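# Place the fitting cork panel in the frame recess

## Task

Pick the single cork panel that matches the picture frame's recess and set it into that recess so all four of its corners rest flat on the recess bottom and no other panel sits on or overlaps it; afterwards both hands must release everything.

## Robot and tools

Robot: two arms, left_arm and right_arm, each ending in an identical five-finger right hand (so the hands are not mirrored; every hand axis and number means the same on both). Base positions in the scene frame: left_arm (-0.007, +0.595, 0) m, right_arm (-0.022, -0.681, 0) m, both turned almost nothing about z.

Frames. Scene frame: origin on the table surface midway between the arms, +z up, +x out over the table, left_arm on the +y side. Reported hand positions, orientations (quat wxyz) and velocities are in each arm's own base frame. Motion offsets are along the axes of that arm's current Hand target. The hand point sits 0.15 m out from the wrist flange along the fingers and 0.05 m in front of the palm. Its +z runs along straight fingers, +y points out of the palm, +x runs across the palm away from the thumb. Straight fingertips reach 0.06-0.07 m past it. A bracket on the little-finger side of the wrist sticks out and can strike things; with fingers level the wrist may hang up to about 0.13 m below the point (palm down) and reach the table first.

A row is 28 numbers, each in [-1, 1]: left dx, dy, dz, rx, ry, rz, then left little, ring, middle, index, thumb_bend, thumb_turn, force_limit, speed; then the same 14 for the right arm. Both arms are always included. The six pose numbers are an offset (not a pose) from that arm's Hand target as it stood when the action or move began; 1.0 equals 0.6 m or 180 degrees; rx, ry, rz form a single rotation vector. All six at 0 re-requests the current Hand target. Hand numbers are absolute targets: fingers and thumb_bend +1 straight, -1 curled; thumb_turn +1 beside the palm, -1 across in front of it. force_limit maps -1..+1 to roughly 0..10 N at the fingertip (15 N for the two thumb motors). speed rises from nearly zero at -1 to full at +0.48 and stays full above. No value means 'unchanged': to keep a hand as is, resend its last executed eight numbers; if nothing has been sent to it yet this scene, send hand_measured plus hand_force_limit and hand_speed. Thumb turned in front plus fingers closing grips items about 0.035-0.065 m thick; for a soft grip close at speed -0.94 or lower.

Tools:
- execute_actions(actions, cameras): actions is a list of actions, each a table of up to 15 rows, one per 1/30 s step; a short table repeats its final row. Every row is measured from the action's starting Hand target, not from the previous row. Images return only with an empty actions list or when cameras names them.
- move(target, speed, blend, stop_force, zero, blocking, cameras): straight-line path of each hand point toward target, one row or a list of up to 15 rows, every row an offset from the same starting Hand targets. speed: m/s, 0.002 to 3.2, default 0.25 (rotation up to twice that in rad/s), one value or one per target. blend: metres of corner rounding per target, 0 means stop at each. stop_force: 4 to 120 N, ends an arm's path when its wrist sensor feels that much push against its travel; unreliable if the hand rotates, and omit it when pulling off a contact. zero (only with stop_force): true re-zeroes before the move. blocking=false returns early; not allowed with stop_force. Paths last 0.5 to 10 s and ignore obstacles.
- wait(seconds 0 to 10), stop(), zoom_image(camera, region [x0, y0, x1, y1] pixels, at most 504 by 504), show_instructions(), zero_wrist_force(arm), finished_scene(scene: the current scene number).
Cameras: cam_head_left, cam_head_right, cam_high, cam_left_wrist, cam_right_wrist, each 672x504; ["all"] for every one.

Results: end_effector_position (m), quaternion, velocities, Hand target (the commanded pose, base for the next offsets), joint positions and torques (drive output including gravity), Wrist force and torque in the hand's own axes plus the peak since last shown, hand_measured, hand_stopped_by (moving, target, force, stalled, fault) and hand_load_n (positive means pushed open), all six in motor order. 'within noise' means the arm is still. A move adds a 'move:' line: done, off_target, moving, held or fault, and limits=paced (pose clipped) or limits=held (steps withheld). Unnamed arms are done.

Cautions. The arms are stiff: aiming even slightly past a firm contact can trigger a stop; about 150 N of outside force, or joint torque at its limit (elbow 138, wrists 49.6 N m), halts that arm for 10 s. Commanded orientation is clipped to 32 degrees from the measured one each step. The hand point often rests a bit short of Hand target; send the remaining distance as an offset. To end a press, command back past the hand point. A safety check blocks the arms from coming too close to each other, but any real clash or one hand squeezing the other can fail the scene. Avoid paths near an arm's own base. Motors above 70 °C show MOTOR HOT; 85 °C locks that arm for 30-60 s. Don't drop panels, release them while moving, slam anything, or let anything leave the table; a loose item may get nudged at times.

Each tool is called as a command line: name --argument value for each argument, lists and objects as JSON in quotes; but a table of rows of numbers goes row by row, as --pt "numbers of a row", without its own name.

Reference images:

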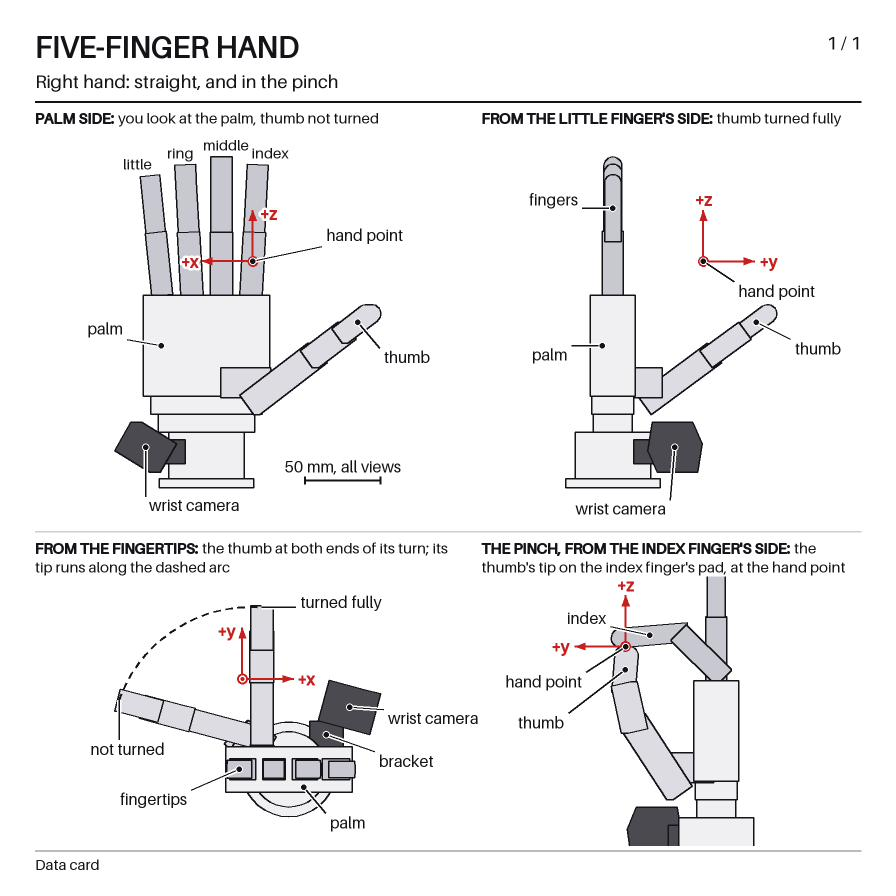

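## Session

execute_actions --actions '[]'

Scene clock: 0.00 s.
left_arm: end_effector_position=(+0.8747, -0.0906, +0.2291) hand_measured=(+1.000, +1.000, +1.000, +1.000, +1.000, +1.000) hand_load_n=(+0.0, +0.0, +0.0, +0.0, +0.0, +0.0) hand_stopped_by=(target, target, target, target, target, target) hand_force_limit=0.00 hand_speed=-0.80 end_effector_quat_wxyz=(+0.043, +0.745, -0.665, -0.026) | right_arm: end_effector_position=(+0.7011, +0.8852, +0.2307) hand_measured=(+1.000, +1.000, +1.000, +1.000, +1.000, +1.000) hand_load_n=(+0.0, +0.0, +0.0, +0.0, +0.0, +0.0) hand_stopped_by=(target, target, target, target, target, target) hand_force_limit=0.00 hand_speed=-0.80 end_effector_quat_wxyz=(+0.057, -0.251, +0.938, +0.234)
Joint positions: left_arm=[-0.291 -0.606 0.694 1.566 1.627 -3.543] | right_arm=[0.605 -0.543 0.593 1.238 1.17 -1.43]
Joint velocities: within noise
Joint torques (N m): no reading
Wrist force (N): no reading
Wrist torque (N m): no reading
Wrist force, peak (N): no reading
Hand target: left_arm +0.8747, -0.0906, +0.2291; +0.043, +0.745, -0.665, -0.026 | right_arm +0.7011, +0.8852, +0.2307; +0.057, -0.251, +0.938, +0.234

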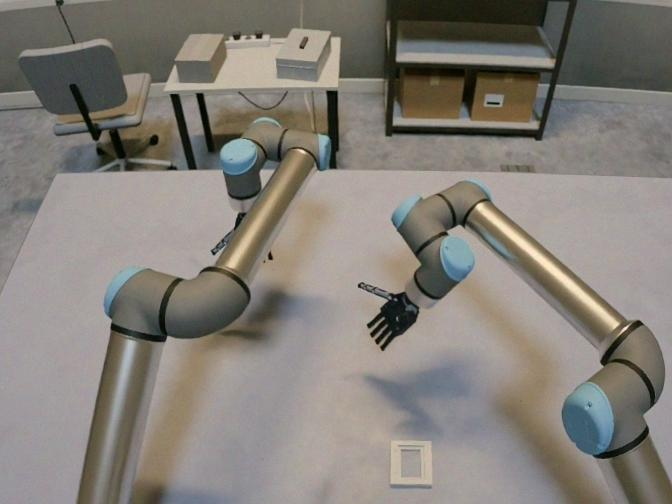

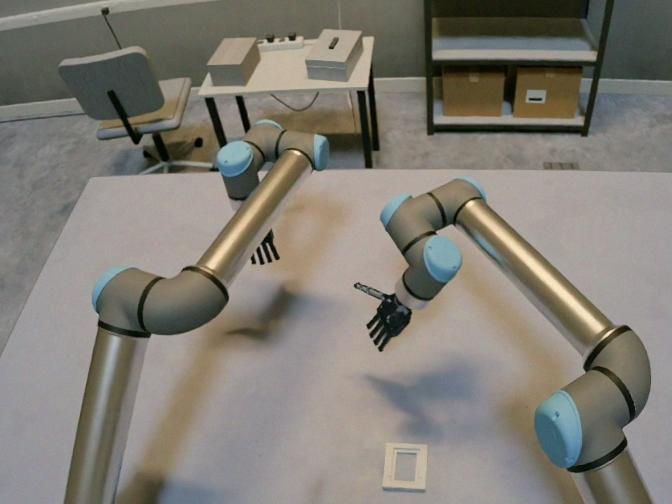

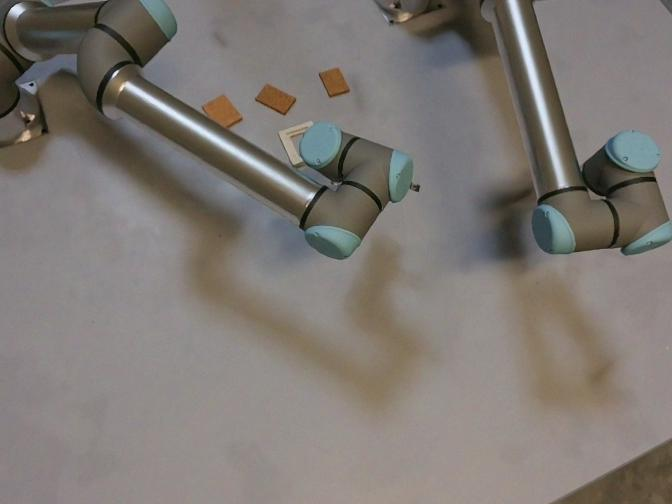

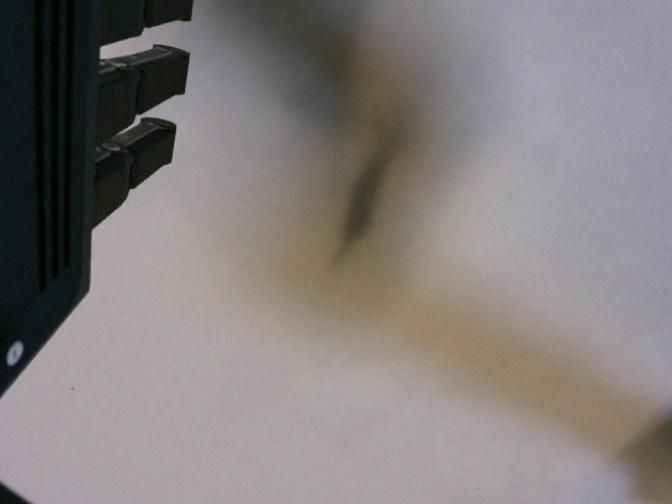

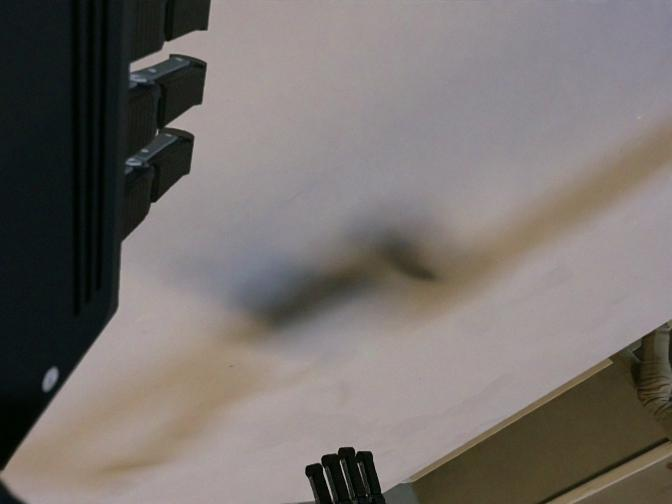

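zoom_image --camera "cam_high" --region '[180, 50, 380, 200]'

zoom_image --camera "cam_head_left" --region '[340, 400, 480, 504]'

Scaled by 2.520 from the camera's 672x504 image, which has a finer 960x720 frame.

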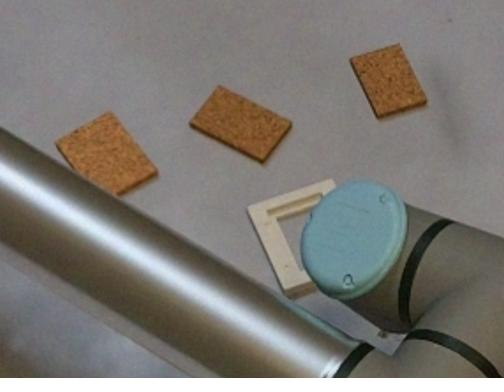

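Scaled by 3.600 from the camera's 672x504 image, which has a finer 960x720 frame.

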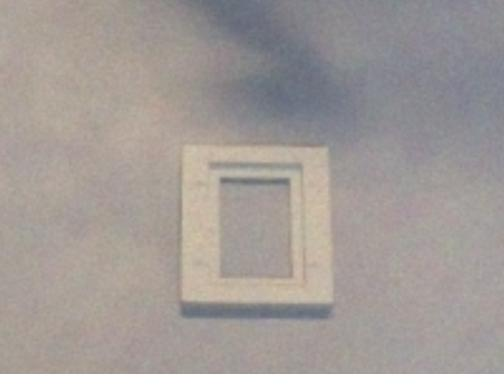

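move --target '[0,0,0,0,0,0,1,1,1,1,1,1,0,-0.8,0.533,-0.580,-0.631,0.1363,0.0746,0,1,1,1,1,1,1,0,-0.8]' --speed 0.4 --cameras '["all"]'

Scene clock: 38.77 s.
left_arm: end_effector_position=(+0.8747, -0.0906, +0.2291) hand_measured=(+1.000, +1.000, +1.000, +1.000, +1.000, +1.000) hand_load_n=(+0.0, +0.0, +0.0, +0.0, +0.0, +0.0) hand_stopped_by=(target, target, target, target, target, target) hand_force_limit=0.00 hand_speed=-0.80 end_effector_quat_wxyz=(+0.043, +0.745, -0.665, -0.026) | right_arm: end_effector_position=(+0.6004, +0.3006, +0.3512) hand_measured=(+1.000, +1.000, +1.000, +1.000, +1.000, +1.000) hand_load_n=(+0.0, -0.5, +0.0, +0.0, +0.0, -0.5) hand_stopped_by=(target, target, target, target, target, target) hand_force_limit=0.00 hand_speed=-0.80 end_effector_quat_wxyz=(-0.001, -0.258, +0.966, -0.001) end_effector_velocity=(-0.001, -0.002, +0.001) end_effector_angular_velocity=(-0.001, -0.001, +0.002)
Joint positions: left_arm=[-0.291 -0.606 0.694 1.566 1.627 -3.543] | right_arm=[0.097 -1.254 1.51 1.316 1.573 -1.996]
Joint velocities: left_arm=[within noise] | right_arm=[-0.003 -0.002 0.002 0 0.001 -0.005]
Joint torques (N m): left_arm=[-1.2 -114.43 -39.41 4.59 0.4 0.53] | right_arm=[-17.21 -68.61 -25.83 5.62 2.06 -3.11]
Wrist force (N): left_arm=[0.3 -0.1 -0.1] | right_arm=[0.3 -0.3 -0.4]
Wrist torque (N m): left_arm=[-0.01 -0.05 0.02] | right_arm=[-0.10 -0.04 0.12]
Wrist force, peak (N): left_arm=[0.4 -0.1 -0.6] | right_arm=[1.0 -2.0 -0.8]
Hand target: left_arm +0.8747, -0.0906, +0.2291; +0.043, +0.745, -0.665, -0.026 | right_arm +0.6004, +0.3004, +0.3513; -0.001, -0.258, +0.966, -0.001
Off the commanded pose: left_arm 0.000 m, 0 deg | right_arm 0.000 m, 0 deg.
move: done

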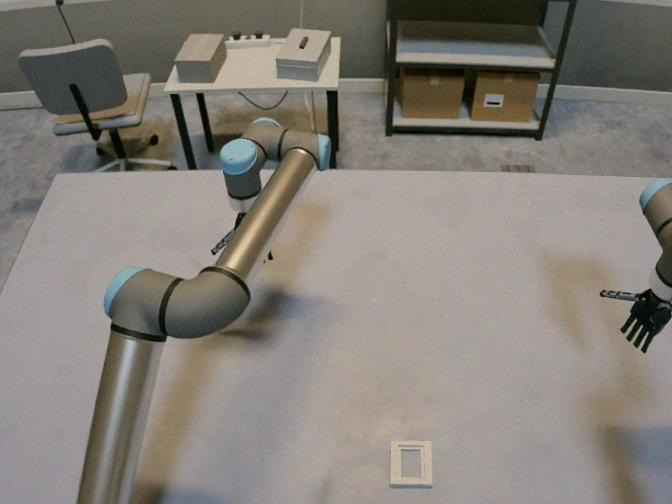

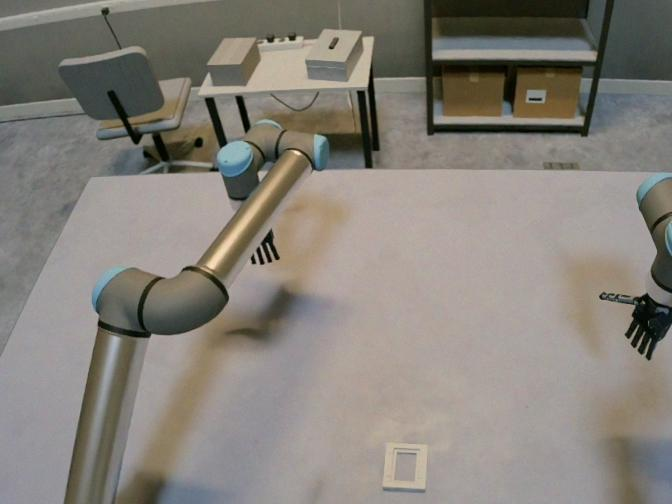

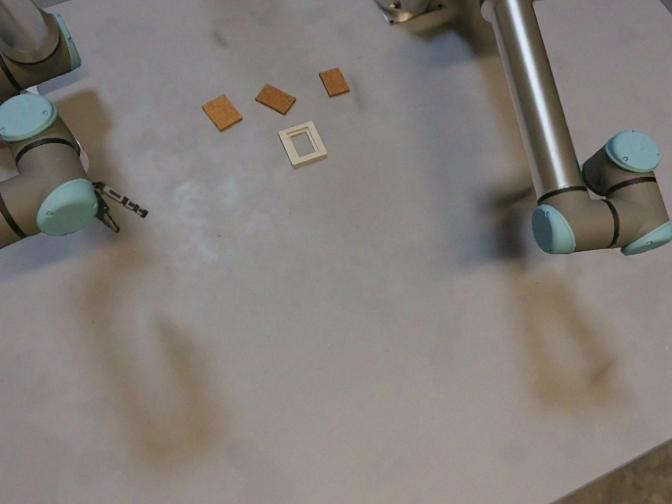

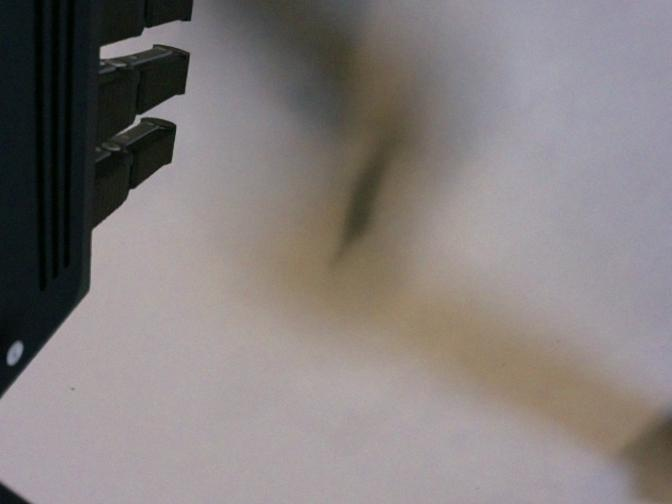

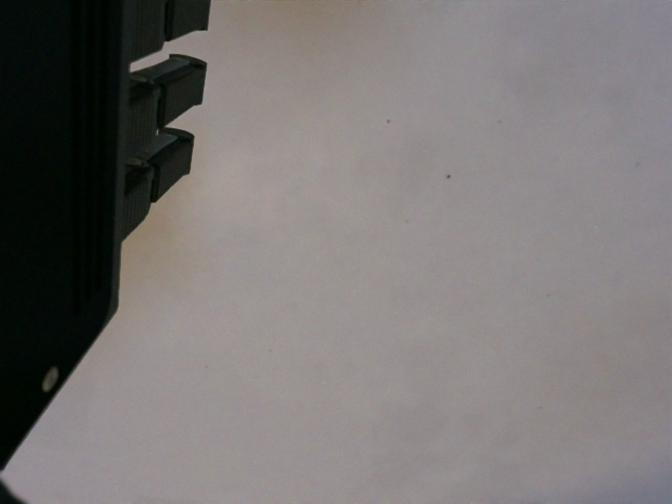

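zoom_image --camera "cam_high" --region '[190, 60, 370, 180]'

zoom_image --camera "cam_high" --region '[265, 110, 340, 175]'

Scaled by 2.800 from the camera's 672x504 image, which has a finer 960x720 frame.

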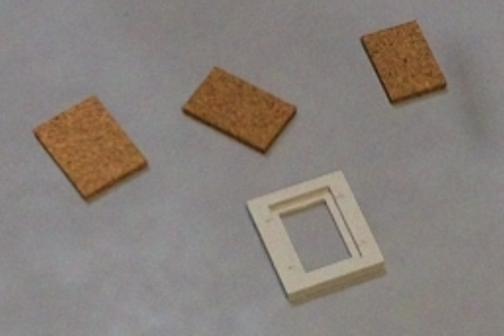

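Scaled by 6.720 from the camera's 672x504 image, which has a finer 960x720 frame.

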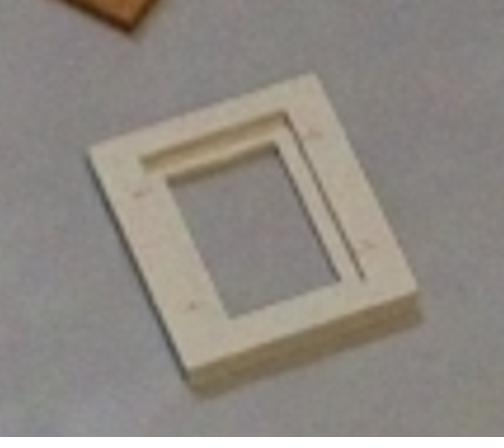

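move --target '[0.568,0.698,-0.123,0.0314,-0.0059,0,1,1,1,1,1,1,0,-0.8,0,0,0,0,0,0,1,1,1,1,1,1,0,-0.8]' --speed 0.4 --cameras '["cam_left_wrist","cam_high"]'

Scene clock: 80.37 s.
left_arm: end_effector_position=(+0.5065, -0.4734, +0.3501) hand_measured=(+1.000, +1.000, +1.000, +1.000, +1.000, +1.000) hand_load_n=(+0.0, +0.0, +0.0, +0.5, +0.0, +0.0) hand_stopped_by=(target, target, target, target, target, target) hand_force_limit=0.00 hand_speed=-0.80 end_effector_quat_wxyz=(+0.000, +0.746, -0.666, +0.000) | right_arm: end_effector_position=(+0.6004, +0.3004, +0.3513) hand_measured=(+1.000, +1.000, +1.000, +1.000, +1.000, +1.000) hand_load_n=(+0.0, +0.0, +0.0, +0.0, +0.0, +0.0) hand_stopped_by=(target, target, target, target, target, target) hand_force_limit=0.00 hand_speed=-0.80 end_effector_quat_wxyz=(-0.001, -0.258, +0.966, -0.001)
Joint positions: left_arm=[-0.95 -1.072 1.25 1.392 1.571 -4.205] | right_arm=[0.097 -1.255 1.51 1.316 1.573 -1.997]
Joint torques (N m): left_arm=[-16.92 -91.71 -46.25 7.32 -2.3 -1.28] | right_arm=[-17.6 -70.89 -26.21 3.49 1.99 -2.98]
Wrist force (N): left_arm=[-0.1 0.2 -1.1] | right_arm=[0.2 -0.5 -0.4]
Wrist torque (N m): left_arm=[0.12 0.04 -0.04] | right_arm=[-0.14 -0.03 0.10]
Wrist force, peak (N): left_arm=[1.1 1.5 -1.6] | right_arm=[0.0 -1.1 -0.2]
Hand target: left_arm +0.5064, -0.4736, +0.3501; +0.000, +0.746, -0.666, +0.000 | right_arm +0.6004, +0.3004, +0.3513; -0.001, -0.258, +0.966, -0.001
Off the commanded pose: left_arm 0.000 m, 0 deg | right_arm 0.000 m, 0 deg.
move: done
Images, in order (width x height): cam_high 672x504, cam_left_wrist 672x504.

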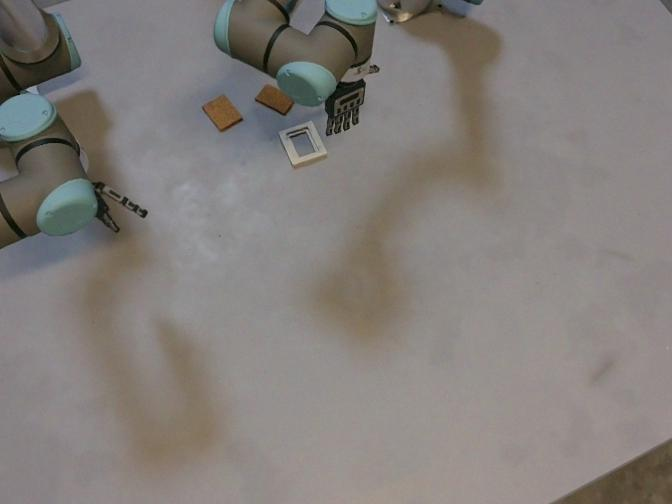

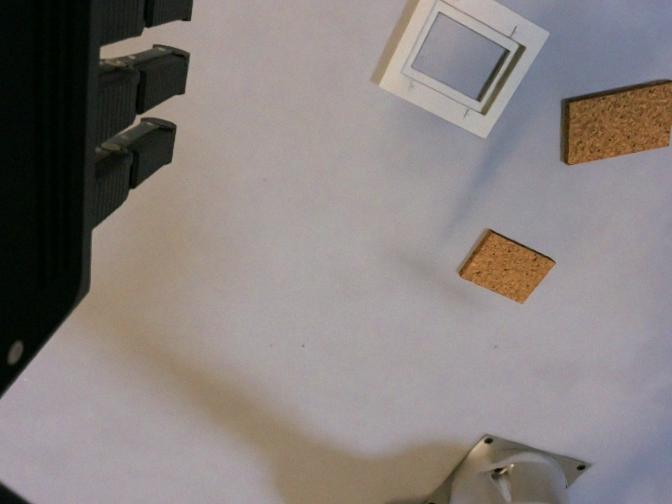

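move --target '[0.333,0,0,0,0,0,1,1,1,1,1,1,0,-0.8,0.022,-0.372,0,0,0,0,1,1,1,1,1,1,0,-0.8]' --speed 0.4 --cameras '["cam_left_wrist","cam_high"]'

Scene clock: 94.13 s.
left_arm: end_effector_position=(+0.5289, -0.6720, +0.3502) hand_measured=(+1.000, +1.000, +1.000, +1.000, +1.000, +1.000) hand_load_n=(+0.0, +0.0, +0.0, +0.0, +0.0, +0.0) hand_stopped_by=(target, target, target, target, target, target) hand_force_limit=0.00 hand_speed=-0.80 end_effector_quat_wxyz=(+0.000, +0.746, -0.666, +0.000) | right_arm: end_effector_position=(+0.7003, +0.1004, +0.3516) hand_measured=(+1.000, +1.000, +1.000, +1.000, +1.000, +1.000) hand_load_n=(+0.0, +0.5, +0.0, +0.0, +0.0, +0.0) hand_stopped_by=(target, target, target, target, target, target) hand_force_limit=0.00 hand_speed=-0.80 end_effector_quat_wxyz=(-0.001, -0.258, +0.966, -0.001)
Joint positions: left_arm=[-1.057 -0.757 0.729 1.598 1.571 -4.312] | right_arm=[-0.202 -1.16 1.378 1.353 1.573 -2.295]
Joint torques (N m): left_arm=[-13.37 -92.79 -45.86 6.96 2.46 -1.52] | right_arm=[-16.69 -49.6 -46.8 5.69 -1.84 -3.26]
Wrist force (N): left_arm=[-0.3 -0.4 -0.9] | right_arm=[0.4 -0.3 -0.2]
Wrist torque (N m): left_arm=[-0.03 -0.02 -0.07] | right_arm=[-0.11 -0.06 0.14]
Wrist force, peak (N): left_arm=[-1.7 -0.2 -0.9] | right_arm=[0.2 -2.6 -0.4]
Hand target: left_arm +0.5289, -0.6721, +0.3502; +0.000, +0.746, -0.666, +0.000 | right_arm +0.7003, +0.1004, +0.3516; -0.001, -0.258, +0.966, -0.001
Off the commanded pose: left_arm 0.000 m, 0 deg | right_arm 0.000 m, 0 deg.
move: done
Images, in order (width x height): cam_high 672x504, cam_left_wrist 672x504.

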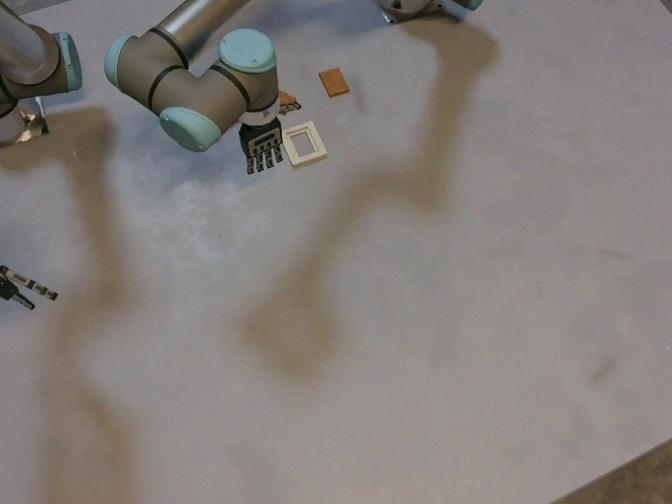

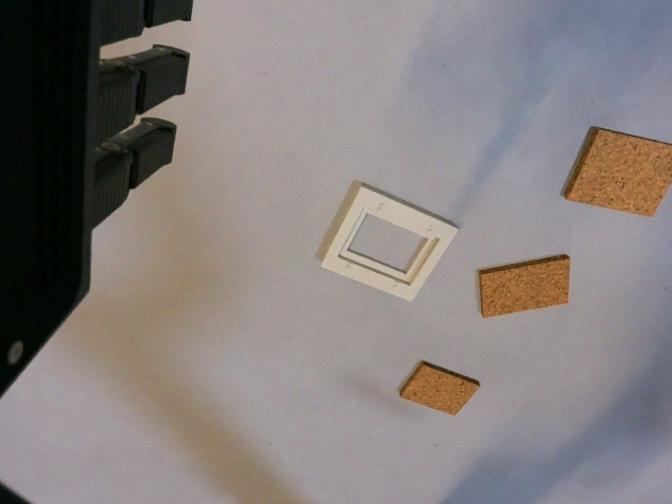

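zoom_image --camera "cam_left_wrist" --region '[300, 160, 480, 320]'

zoom_image --camera "cam_left_wrist" --region '[380, 230, 600, 430]'

zoom_image --camera "cam_left_wrist" --region '[540, 110, 672, 230]'

Scaled by 2.800 from the camera's 672x504 image, which has a finer 960x720 frame.

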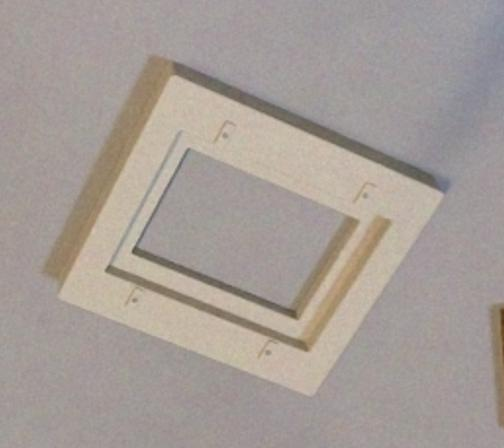

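Scaled by 2.291 from the camera's 672x504 image, which has a finer 960x720 frame.

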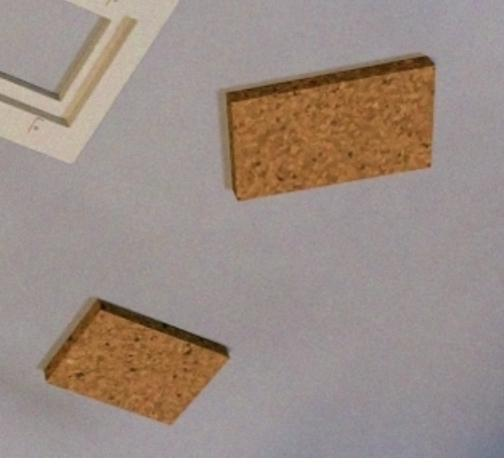

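Scaled by 3.818 from the camera's 672x504 image, which has a finer 960x720 frame.

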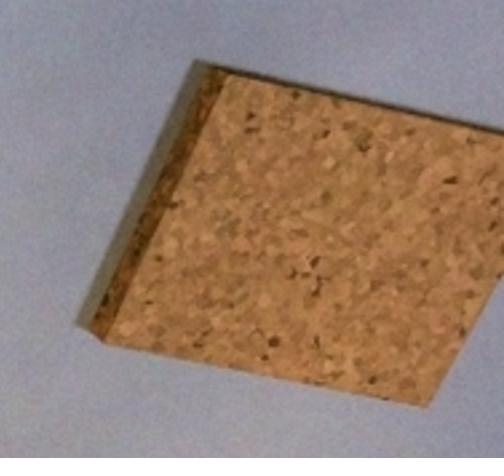

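move --target '[0,0.25,0,0,0,0,1,1,1,1,1,1,0,-0.8,0,0,0,0,0,0,1,1,1,1,1,1,0,-0.8]' --speed 0.4 --cameras '["cam_left_wrist"]'

zoom_image --camera "cam_left_wrist" --region '[180, 100, 580, 400]'

move --target '[0,0,-0.166667,0,0,0,1,1,1,1,1,1,0,-0.8,0,0,0,0,0,0,1,1,1,1,1,1,0,-0.8]' --speed 0.4 --cameras '["cam_left_wrist"]'

zoom_image --camera "cam_left_wrist" --region '[180, 100, 580, 400]'

Scene clock: 129.30 s.
left_arm: end_effector_position=(+0.3801, -0.6890, +0.3502) hand_measured=(+1.000, +1.000, +1.000, +1.000, +1.000, +1.000) hand_load_n=(+0.0, +0.0, +0.0, +0.0, +0.0, +0.0) hand_stopped_by=(target, target, target, target, target, target) hand_force_limit=0.00 hand_speed=-0.80 end_effector_quat_wxyz=(+0.000, +0.746, -0.666, +0.000) | right_arm: end_effector_position=(+0.7003, +0.1004, +0.3516) hand_measured=(+1.000, +1.000, +1.000, +1.000, +1.000, +1.000) hand_load_n=(+0.0, +0.0, +0.0, +0.0, +0.0, +0.0) hand_stopped_by=(target, target, target, target, target, target) hand_force_limit=0.00 hand_speed=-0.80 end_effector_quat_wxyz=(-0.001, -0.258, +0.966, -0.001)
Joint positions: left_arm=[-1.223 -0.919 1.007 1.482 1.571 -4.478] | right_arm=[-0.202 -1.16 1.378 1.353 1.573 -2.295]
Joint torques (N m): left_arm=[-12.33 -108.61 -32.83 2.09 -2.38 -1.47] | right_arm=[-17.45 -48.55 -46.55 5.72 -1.81 -3.21]
Wrist force (N): left_arm=[0.3 -0.1 -0.8] | right_arm=[0.2 -0.4 -0.5]
Wrist torque (N m): left_arm=[0.00 -0.04 -0.06] | right_arm=[-0.10 -0.02 0.13]
Wrist force, peak (N): left_arm=[0.5 2.1 -1.2] | right_arm=[0.6 -0.7 -0.7]
Hand target: left_arm +0.3799, -0.6890, +0.3502; +0.000, +0.746, -0.666, +0.000 | right_arm +0.7003, +0.1004, +0.3516; -0.001, -0.258, +0.966, -0.001
Off the commanded pose: left_arm 0.000 m, 0 deg | right_arm 0.000 m, 0 deg.
move: done
Images, in order (width x height): cam_left_wrist 672x504.

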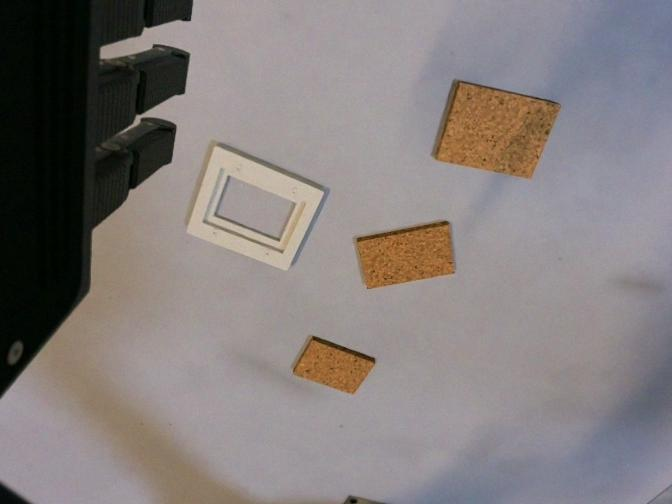

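Scaled by 1.260 from the camera's 672x504 image, which has a finer 960x720 frame.

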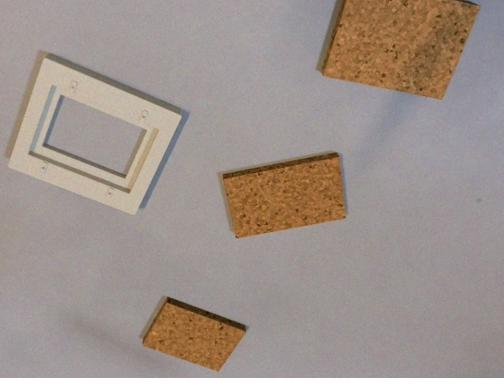

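Scene clock: 130.40 s.
left_arm: end_effector_position=(+0.3798, -0.6890, +0.4500) hand_measured=(+1.000, +1.000, +1.000, +1.000, +1.000, +1.000) hand_load_n=(+0.0, +0.0, +0.0, +0.0, +0.0, +0.0) hand_stopped_by=(target, target, target, target, target, target) hand_force_limit=0.00 hand_speed=-0.80 end_effector_quat_wxyz=(+0.000, +0.746, -0.666, +0.000) | right_arm: end_effector_position=(+0.7003, +0.1004, +0.3516) hand_measured=(+1.000, +1.000, +1.000, +1.000, +1.000, +1.000) hand_load_n=(+0.0, +0.0, +0.0, +0.0, +0.0, +0.0) hand_stopped_by=(target, target, target, target, target, target) hand_force_limit=0.00 hand_speed=-0.80 end_effector_quat_wxyz=(-0.001, -0.258, +0.966, -0.001)
Joint positions: left_arm=[-1.224 -0.92 0.833 1.657 1.571 -4.478] | right_arm=[-0.202 -1.16 1.378 1.353 1.573 -2.295]
Joint torques (N m): left_arm=[11.8 -84.8 -46.74 7.65 2.65 2.61] | right_arm=[-18.04 -48.28 -46.45 5.76 -1.83 -3.1]
Wrist force (N): left_arm=[0.0 0.1 -0.7] | right_arm=[0.2 -0.7 -0.3]
Wrist torque (N m): left_arm=[0.01 0.04 -0.12] | right_arm=[-0.16 -0.03 0.11]
Wrist force, peak (N): left_arm=[-0.5 -0.1 -2.2] | right_arm=[-0.2 -0.5 -0.8]
Hand target: left_arm +0.3799, -0.6890, +0.4502; +0.000, +0.746, -0.666, +0.000 | right_arm +0.7003, +0.1004, +0.3516; -0.001, -0.258, +0.966, -0.001
Off the commanded pose: left_arm 0.000 m, 0 deg | right_arm 0.000 m, 0 deg.
move: done
Images, in order (width x height): cam_left_wrist 672x504.

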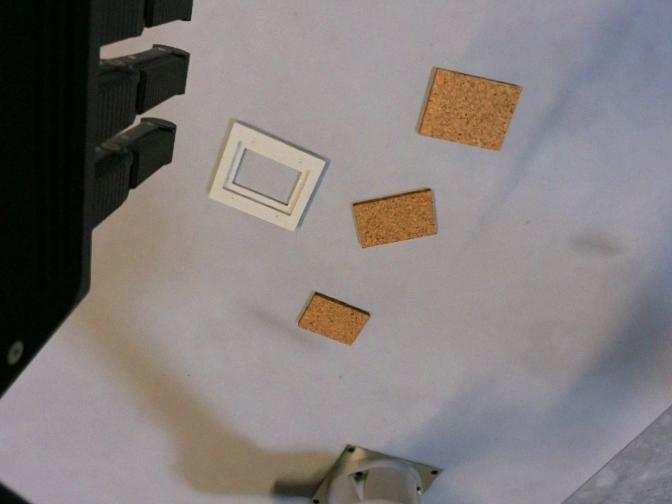

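Scaled by 1.260 from the camera's 672x504 image, which has a finer 960x720 frame.

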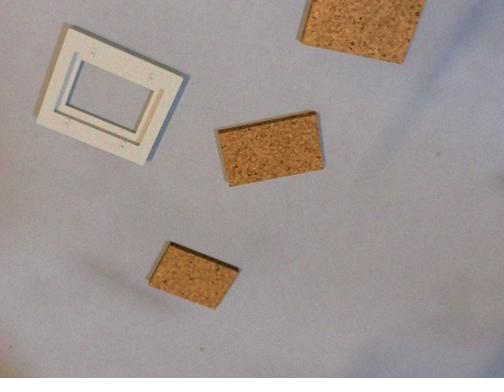

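zoom_image --camera "cam_left_wrist" --region '[200, 110, 340, 240]'

zoom_image --camera "cam_left_wrist" --region '[410, 60, 530, 160]'

zoom_image --camera "cam_left_wrist" --region '[340, 180, 450, 260]'

zoom_image --camera "cam_left_wrist" --region '[285, 280, 385, 360]'

Scaled by 3.600 from the camera's 672x504 image, which has a finer 960x720 frame.

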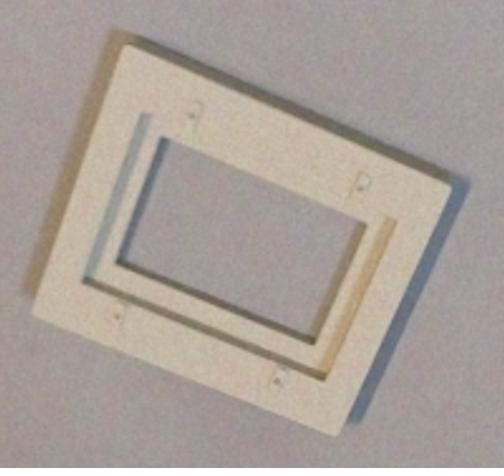

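Scaled by 4.200 from the camera's 672x504 image, which has a finer 960x720 frame.

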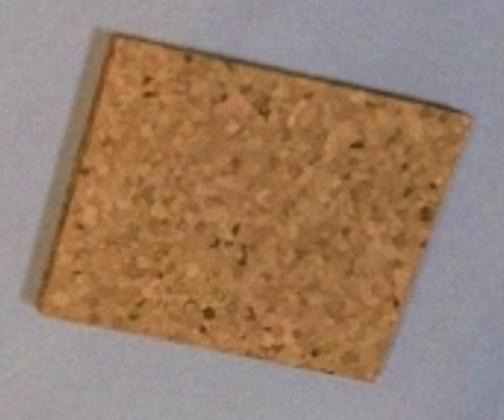

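Scaled by 4.582 from the camera's 672x504 image, which has a finer 960x720 frame.

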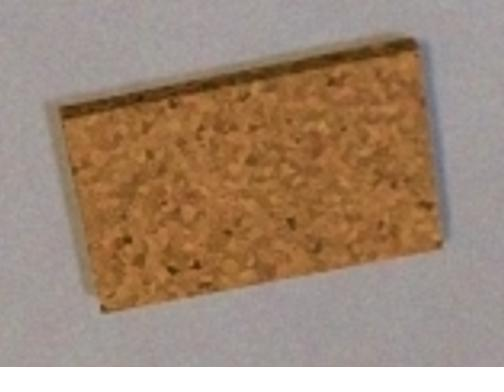

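Scaled by 5.040 from the camera's 672x504 image, which has a finer 960x720 frame.

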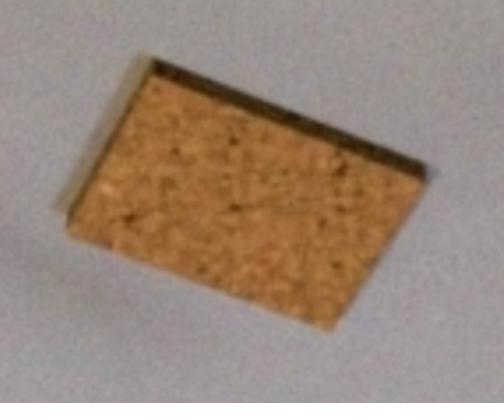

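move --target '[-0.569,0.153,0.167,0,0,0.5567,1,1,1,1,1,-1,-0.4,0,0,0,0,0,0,0,1,1,1,1,1,1,0,-0.8]' --speed 0.35 --cameras '["cam_left_wrist","cam_high"]'

Scene clock: 253.03 s.
left_arm: end_effector_position=(+0.2502, -0.3603, +0.3499) hand_measured=(+1.000, +1.000, +1.000, +1.000, +1.000, -1.000) hand_load_n=(+0.0, +0.0, +0.0, +0.0, +0.0, +0.0) hand_stopped_by=(target, target, target, target, target, target) hand_force_limit=-0.40 hand_speed=0.00 end_effector_quat_wxyz=(+0.000, +0.032, +0.999, +0.000) | right_arm: end_effector_position=(+0.7003, +0.1004, +0.3516) hand_measured=(+1.000, +1.000, +1.000, +1.000, +1.000, +1.000) hand_load_n=(+0.0, +0.0, +0.0, +0.0, +0.0, +0.0) hand_stopped_by=(target, target, target, target, target, target) hand_force_limit=0.00 hand_speed=-0.80 end_effector_quat_wxyz=(-0.001, -0.258, +0.966, -0.001)
Joint positions: left_arm=[-1.474 -1.549 1.863 1.257 1.571 -2.98] | right_arm=[-0.202 -1.16 1.378 1.353 1.573 -2.295]
Joint torques (N m): left_arm=[-13.84 -50.55 -29.8 2.01 2.59 3.16] | right_arm=[-16.05 -48.65 -47.35 5.62 -1.65 -3.14]
Wrist force (N): left_arm=[0.1 0.0 -0.3] | right_arm=[0.2 -0.4 -0.1]
Wrist torque (N m): left_arm=[0.01 0.08 -0.19] | right_arm=[-0.12 -0.02 0.12]
Wrist force, peak (N): left_arm=[0.0 -0.4 -1.2] | right_arm=[0.3 -0.4 -1.1]
Hand target: left_arm +0.2501, -0.3602, +0.3499; +0.000, +0.032, +0.999, +0.000 | right_arm +0.7003, +0.1004, +0.3516; -0.001, -0.258, +0.966, -0.001
Off the commanded pose: left_arm 0.000 m, 0 deg | right_arm 0.000 m, 0 deg.
move: done
Images, in order (width x height): cam_high 672x504, cam_left_wrist 672x504.

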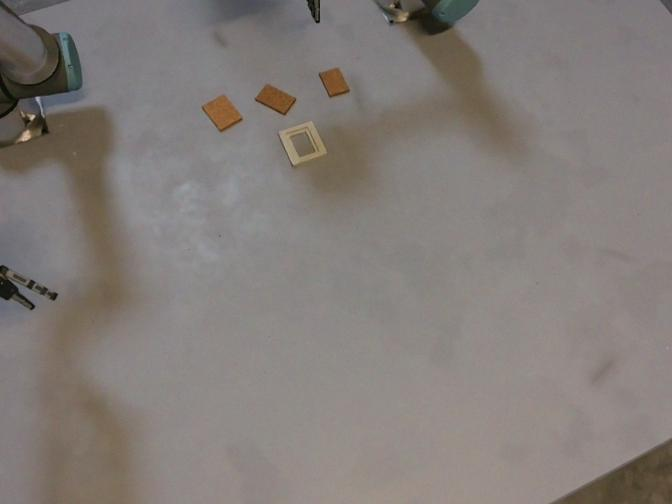

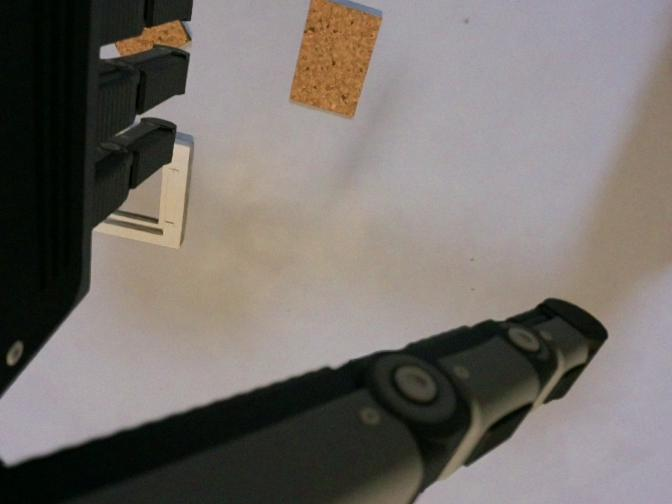

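move --target '[0.0045,-0.007,0.3333,0.2952,0,0,1,1,0.5,0.5,1,-1,-0.4,0,0,0,0,0,0,0,1,1,1,1,1,1,0,-0.8]' --speed 0.25 --cameras '["cam_left_wrist","cam_high"]'

Scene clock: 273.33 s.
left_arm: end_effector_position=(+0.2472, -0.3642, +0.1499) hand_measured=(+1.000, +1.000, +0.500, +0.500, +1.000, -1.000) hand_load_n=(+0.0, +0.0, +0.0, +0.0, +0.0, +0.0) hand_stopped_by=(target, target, target, target, target, target) hand_force_limit=-0.40 hand_speed=0.00 end_effector_quat_wxyz=(-0.014, +0.029, +0.894, -0.447) | right_arm: end_effector_position=(+0.7003, +0.1004, +0.3516) hand_measured=(+1.000, +1.000, +1.000, +1.000, +1.000, +1.000) hand_load_n=(+0.0, +0.0, +0.0, +0.0, +0.0, +0.0) hand_stopped_by=(target, target, target, target, target, target) hand_force_limit=0.00 hand_speed=-0.80 end_effector_quat_wxyz=(-0.001, -0.258, +0.966, -0.001)
Joint positions: left_arm=[-1.317 -1.842 2.433 0.077 1.824 -2.946] | right_arm=[-0.202 -1.16 1.378 1.353 1.573 -2.295]
Joint torques (N m): left_arm=[12.94 -3.84 -27.39 -1.17 3.07 -1.59] | right_arm=[-16.58 -48.86 -46.51 5.71 -1.67 -3.14]
Wrist force (N): left_arm=[-0.8 -0.4 -0.5] | right_arm=[0.0 0.0 -0.3]
Wrist torque (N m): left_arm=[0.20 -0.04 -0.41] | right_arm=[-0.04 0.00 0.12]
Wrist force, peak (N): left_arm=[-1.0 -0.6 -1.0] | right_arm=[0.7 -0.4 -0.8]
Hand target: left_arm +0.2472, -0.3642, +0.1499; -0.014, +0.029, +0.894, -0.447 | right_arm +0.7003, +0.1004, +0.3516; -0.001, -0.258, +0.966, -0.001
Off the commanded pose: left_arm 0.000 m, 0 deg | right_arm 0.000 m, 0 deg.
move: done
Images, in order (width x height): cam_high 672x504, cam_left_wrist 672x504.

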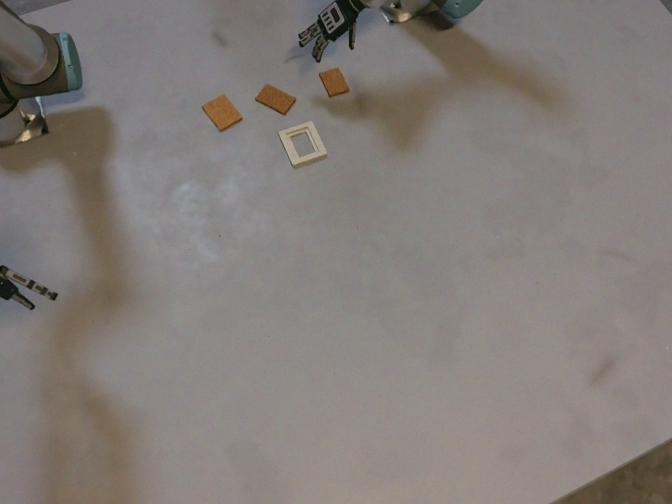

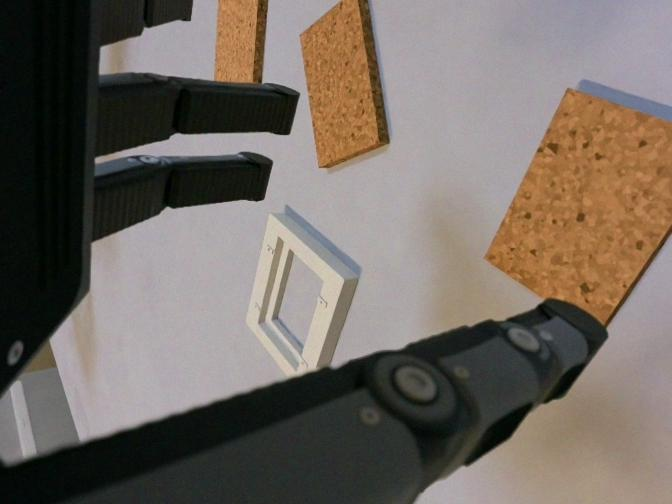

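move --target '[0,0.08,0.06,0,0,0,1,1,0.5,0.5,1,-1,-0.4,0,0,0,0,0,0,0,1,1,1,1,1,1,0,-0.8]' --speed 0.15 --stop_force 8 --cameras '["cam_left_wrist","cam_high"]'

zoom_image --camera "cam_high" --region '[260, 20, 400, 120]'

Scene clock: 281.80 s.
left_arm: end_effector_position=(+0.2472, -0.3643, +0.0899) hand_measured=(+1.000, +1.000, +0.500, +0.500, +1.000, -1.000) hand_load_n=(+0.0, +0.0, +0.0, +0.0, +0.0, +0.0) hand_stopped_by=(target, target, target, target, target, target) hand_force_limit=-0.40 hand_speed=0.00 end_effector_quat_wxyz=(-0.014, +0.029, +0.894, -0.447) | right_arm: end_effector_position=(+0.7003, +0.1004, +0.3516) hand_measured=(+1.000, +1.000, +1.000, +1.000, +1.000, +1.000) hand_load_n=(+0.0, +0.0, +0.0, +0.0, +0.0, +0.0) hand_stopped_by=(target, target, target, target, target, target) hand_force_limit=0.00 hand_speed=-0.80 end_effector_quat_wxyz=(-0.001, -0.258, +0.966, -0.001)
Joint positions: left_arm=[-1.317 -1.744 2.499 -0.087 1.824 -2.946] | right_arm=[-0.202 -1.16 1.378 1.353 1.573 -2.295]
Joint torques (N m): left_arm=[13.51 -9 -23.77 -0.85 2.95 2.71] | right_arm=[-17.38 -49.31 -46.44 5.62 -1.74 -2.99]
Wrist force (N): left_arm=[-0.6 0.0 -1.3] | right_arm=[-0.1 -0.6 -0.3]
Wrist torque (N m): left_arm=[0.29 -0.06 -0.41] | right_arm=[-0.13 0.02 0.10]
Wrist force, peak (N): left_arm=[-1.1 -0.1 -1.5] | right_arm=[0.3 -0.8 -0.8]
Hand target: left_arm +0.2472, -0.3643, +0.0899; -0.014, +0.029, +0.894, -0.447 | right_arm +0.7003, +0.1004, +0.3516; -0.001, -0.258, +0.966, -0.001
Off the commanded pose: left_arm 0.000 m, 0 deg | right_arm 0.000 m, 0 deg.
move: done
Images, in order (width x height): cam_high 672x504, cam_left_wrist 672x504.

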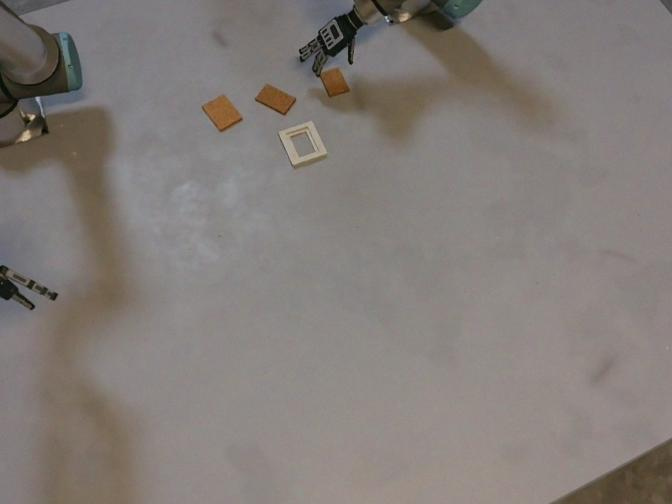

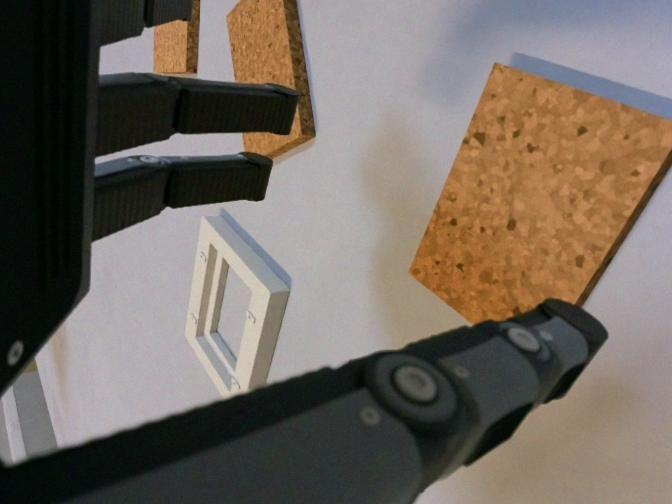

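Scaled by 3.600 from the camera's 672x504 image, which has a finer 960x720 frame.

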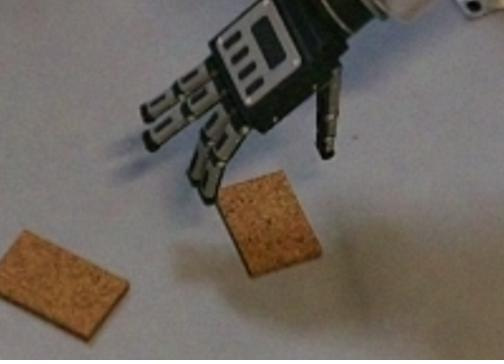

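move --target '[0,0.05333,0.04,0,0,0,1,1,0.5,0.5,1,-1,-0.4,0,0,0,0,0,0,0,1,1,1,1,1,1,0,-0.8]' --speed 0.06 --stop_force 5 --cameras '["cam_left_wrist","cam_high"]'

zoom_image --camera "cam_high" --region '[290, 30, 380, 110]'

Scene clock: 291.57 s.
left_arm: end_effector_position=(+0.2472, -0.3643, +0.0499) hand_measured=(+1.000, +1.000, +0.500, +0.500, +1.000, -1.000) hand_load_n=(+0.0, +0.0, +0.0, +0.0, +0.0, +0.0) hand_stopped_by=(target, target, target, target, target, target) hand_force_limit=-0.40 hand_speed=0.00 end_effector_quat_wxyz=(-0.014, +0.029, +0.894, -0.447) | right_arm: end_effector_position=(+0.7003, +0.1004, +0.3516) hand_measured=(+1.000, +1.000, +1.000, +1.000, +1.000, +1.000) hand_load_n=(+0.0, +0.0, +0.0, -0.5, +0.0, +0.0) hand_stopped_by=(target, target, target, target, target, target) hand_force_limit=0.00 hand_speed=-0.80 end_effector_quat_wxyz=(-0.001, -0.258, +0.966, -0.001)
Joint positions: left_arm=[-1.317 -1.662 2.537 -0.206 1.824 -2.946] | right_arm=[-0.202 -1.16 1.378 1.353 1.573 -2.295]
Joint torques (N m): left_arm=[13.72 -13.42 -19.5 -0.66 3.16 2.66] | right_arm=[-17.51 -47.99 -46.46 5.64 -1.82 -2.86]
Wrist force (N): left_arm=[-0.6 0.2 -1.2] | right_arm=[-0.3 -0.6 -0.3]
Wrist torque (N m): left_arm=[0.28 -0.04 -0.37] | right_arm=[-0.15 0.05 0.09]
Wrist force, peak (N): left_arm=[-0.9 -0.2 -1.6] | right_arm=[0.5 -0.7 -0.7]
Hand target: left_arm +0.2472, -0.3643, +0.0499; -0.014, +0.029, +0.894, -0.447 | right_arm +0.7003, +0.1004, +0.3516; -0.001, -0.258, +0.966, -0.001
Off the commanded pose: left_arm 0.000 m, 0 deg | right_arm 0.000 m, 0 deg.
move: done
Images, in order (width x height): cam_high 672x504, cam_left_wrist 672x504.

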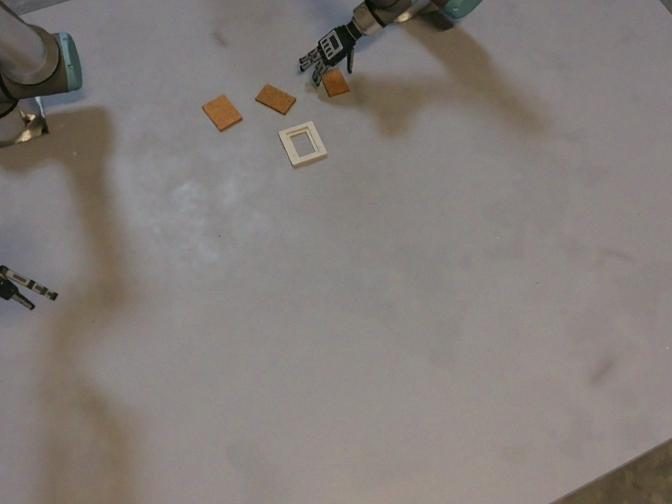

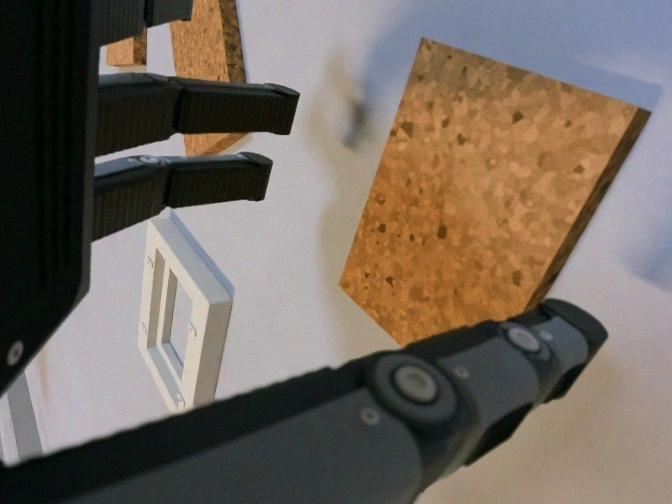

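Scaled by 5.600 from the camera's 672x504 image, which has a finer 960x720 frame.

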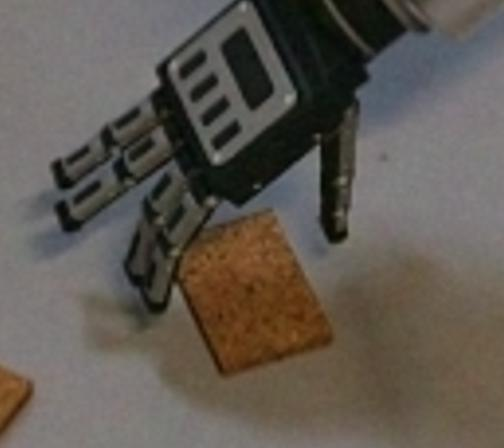

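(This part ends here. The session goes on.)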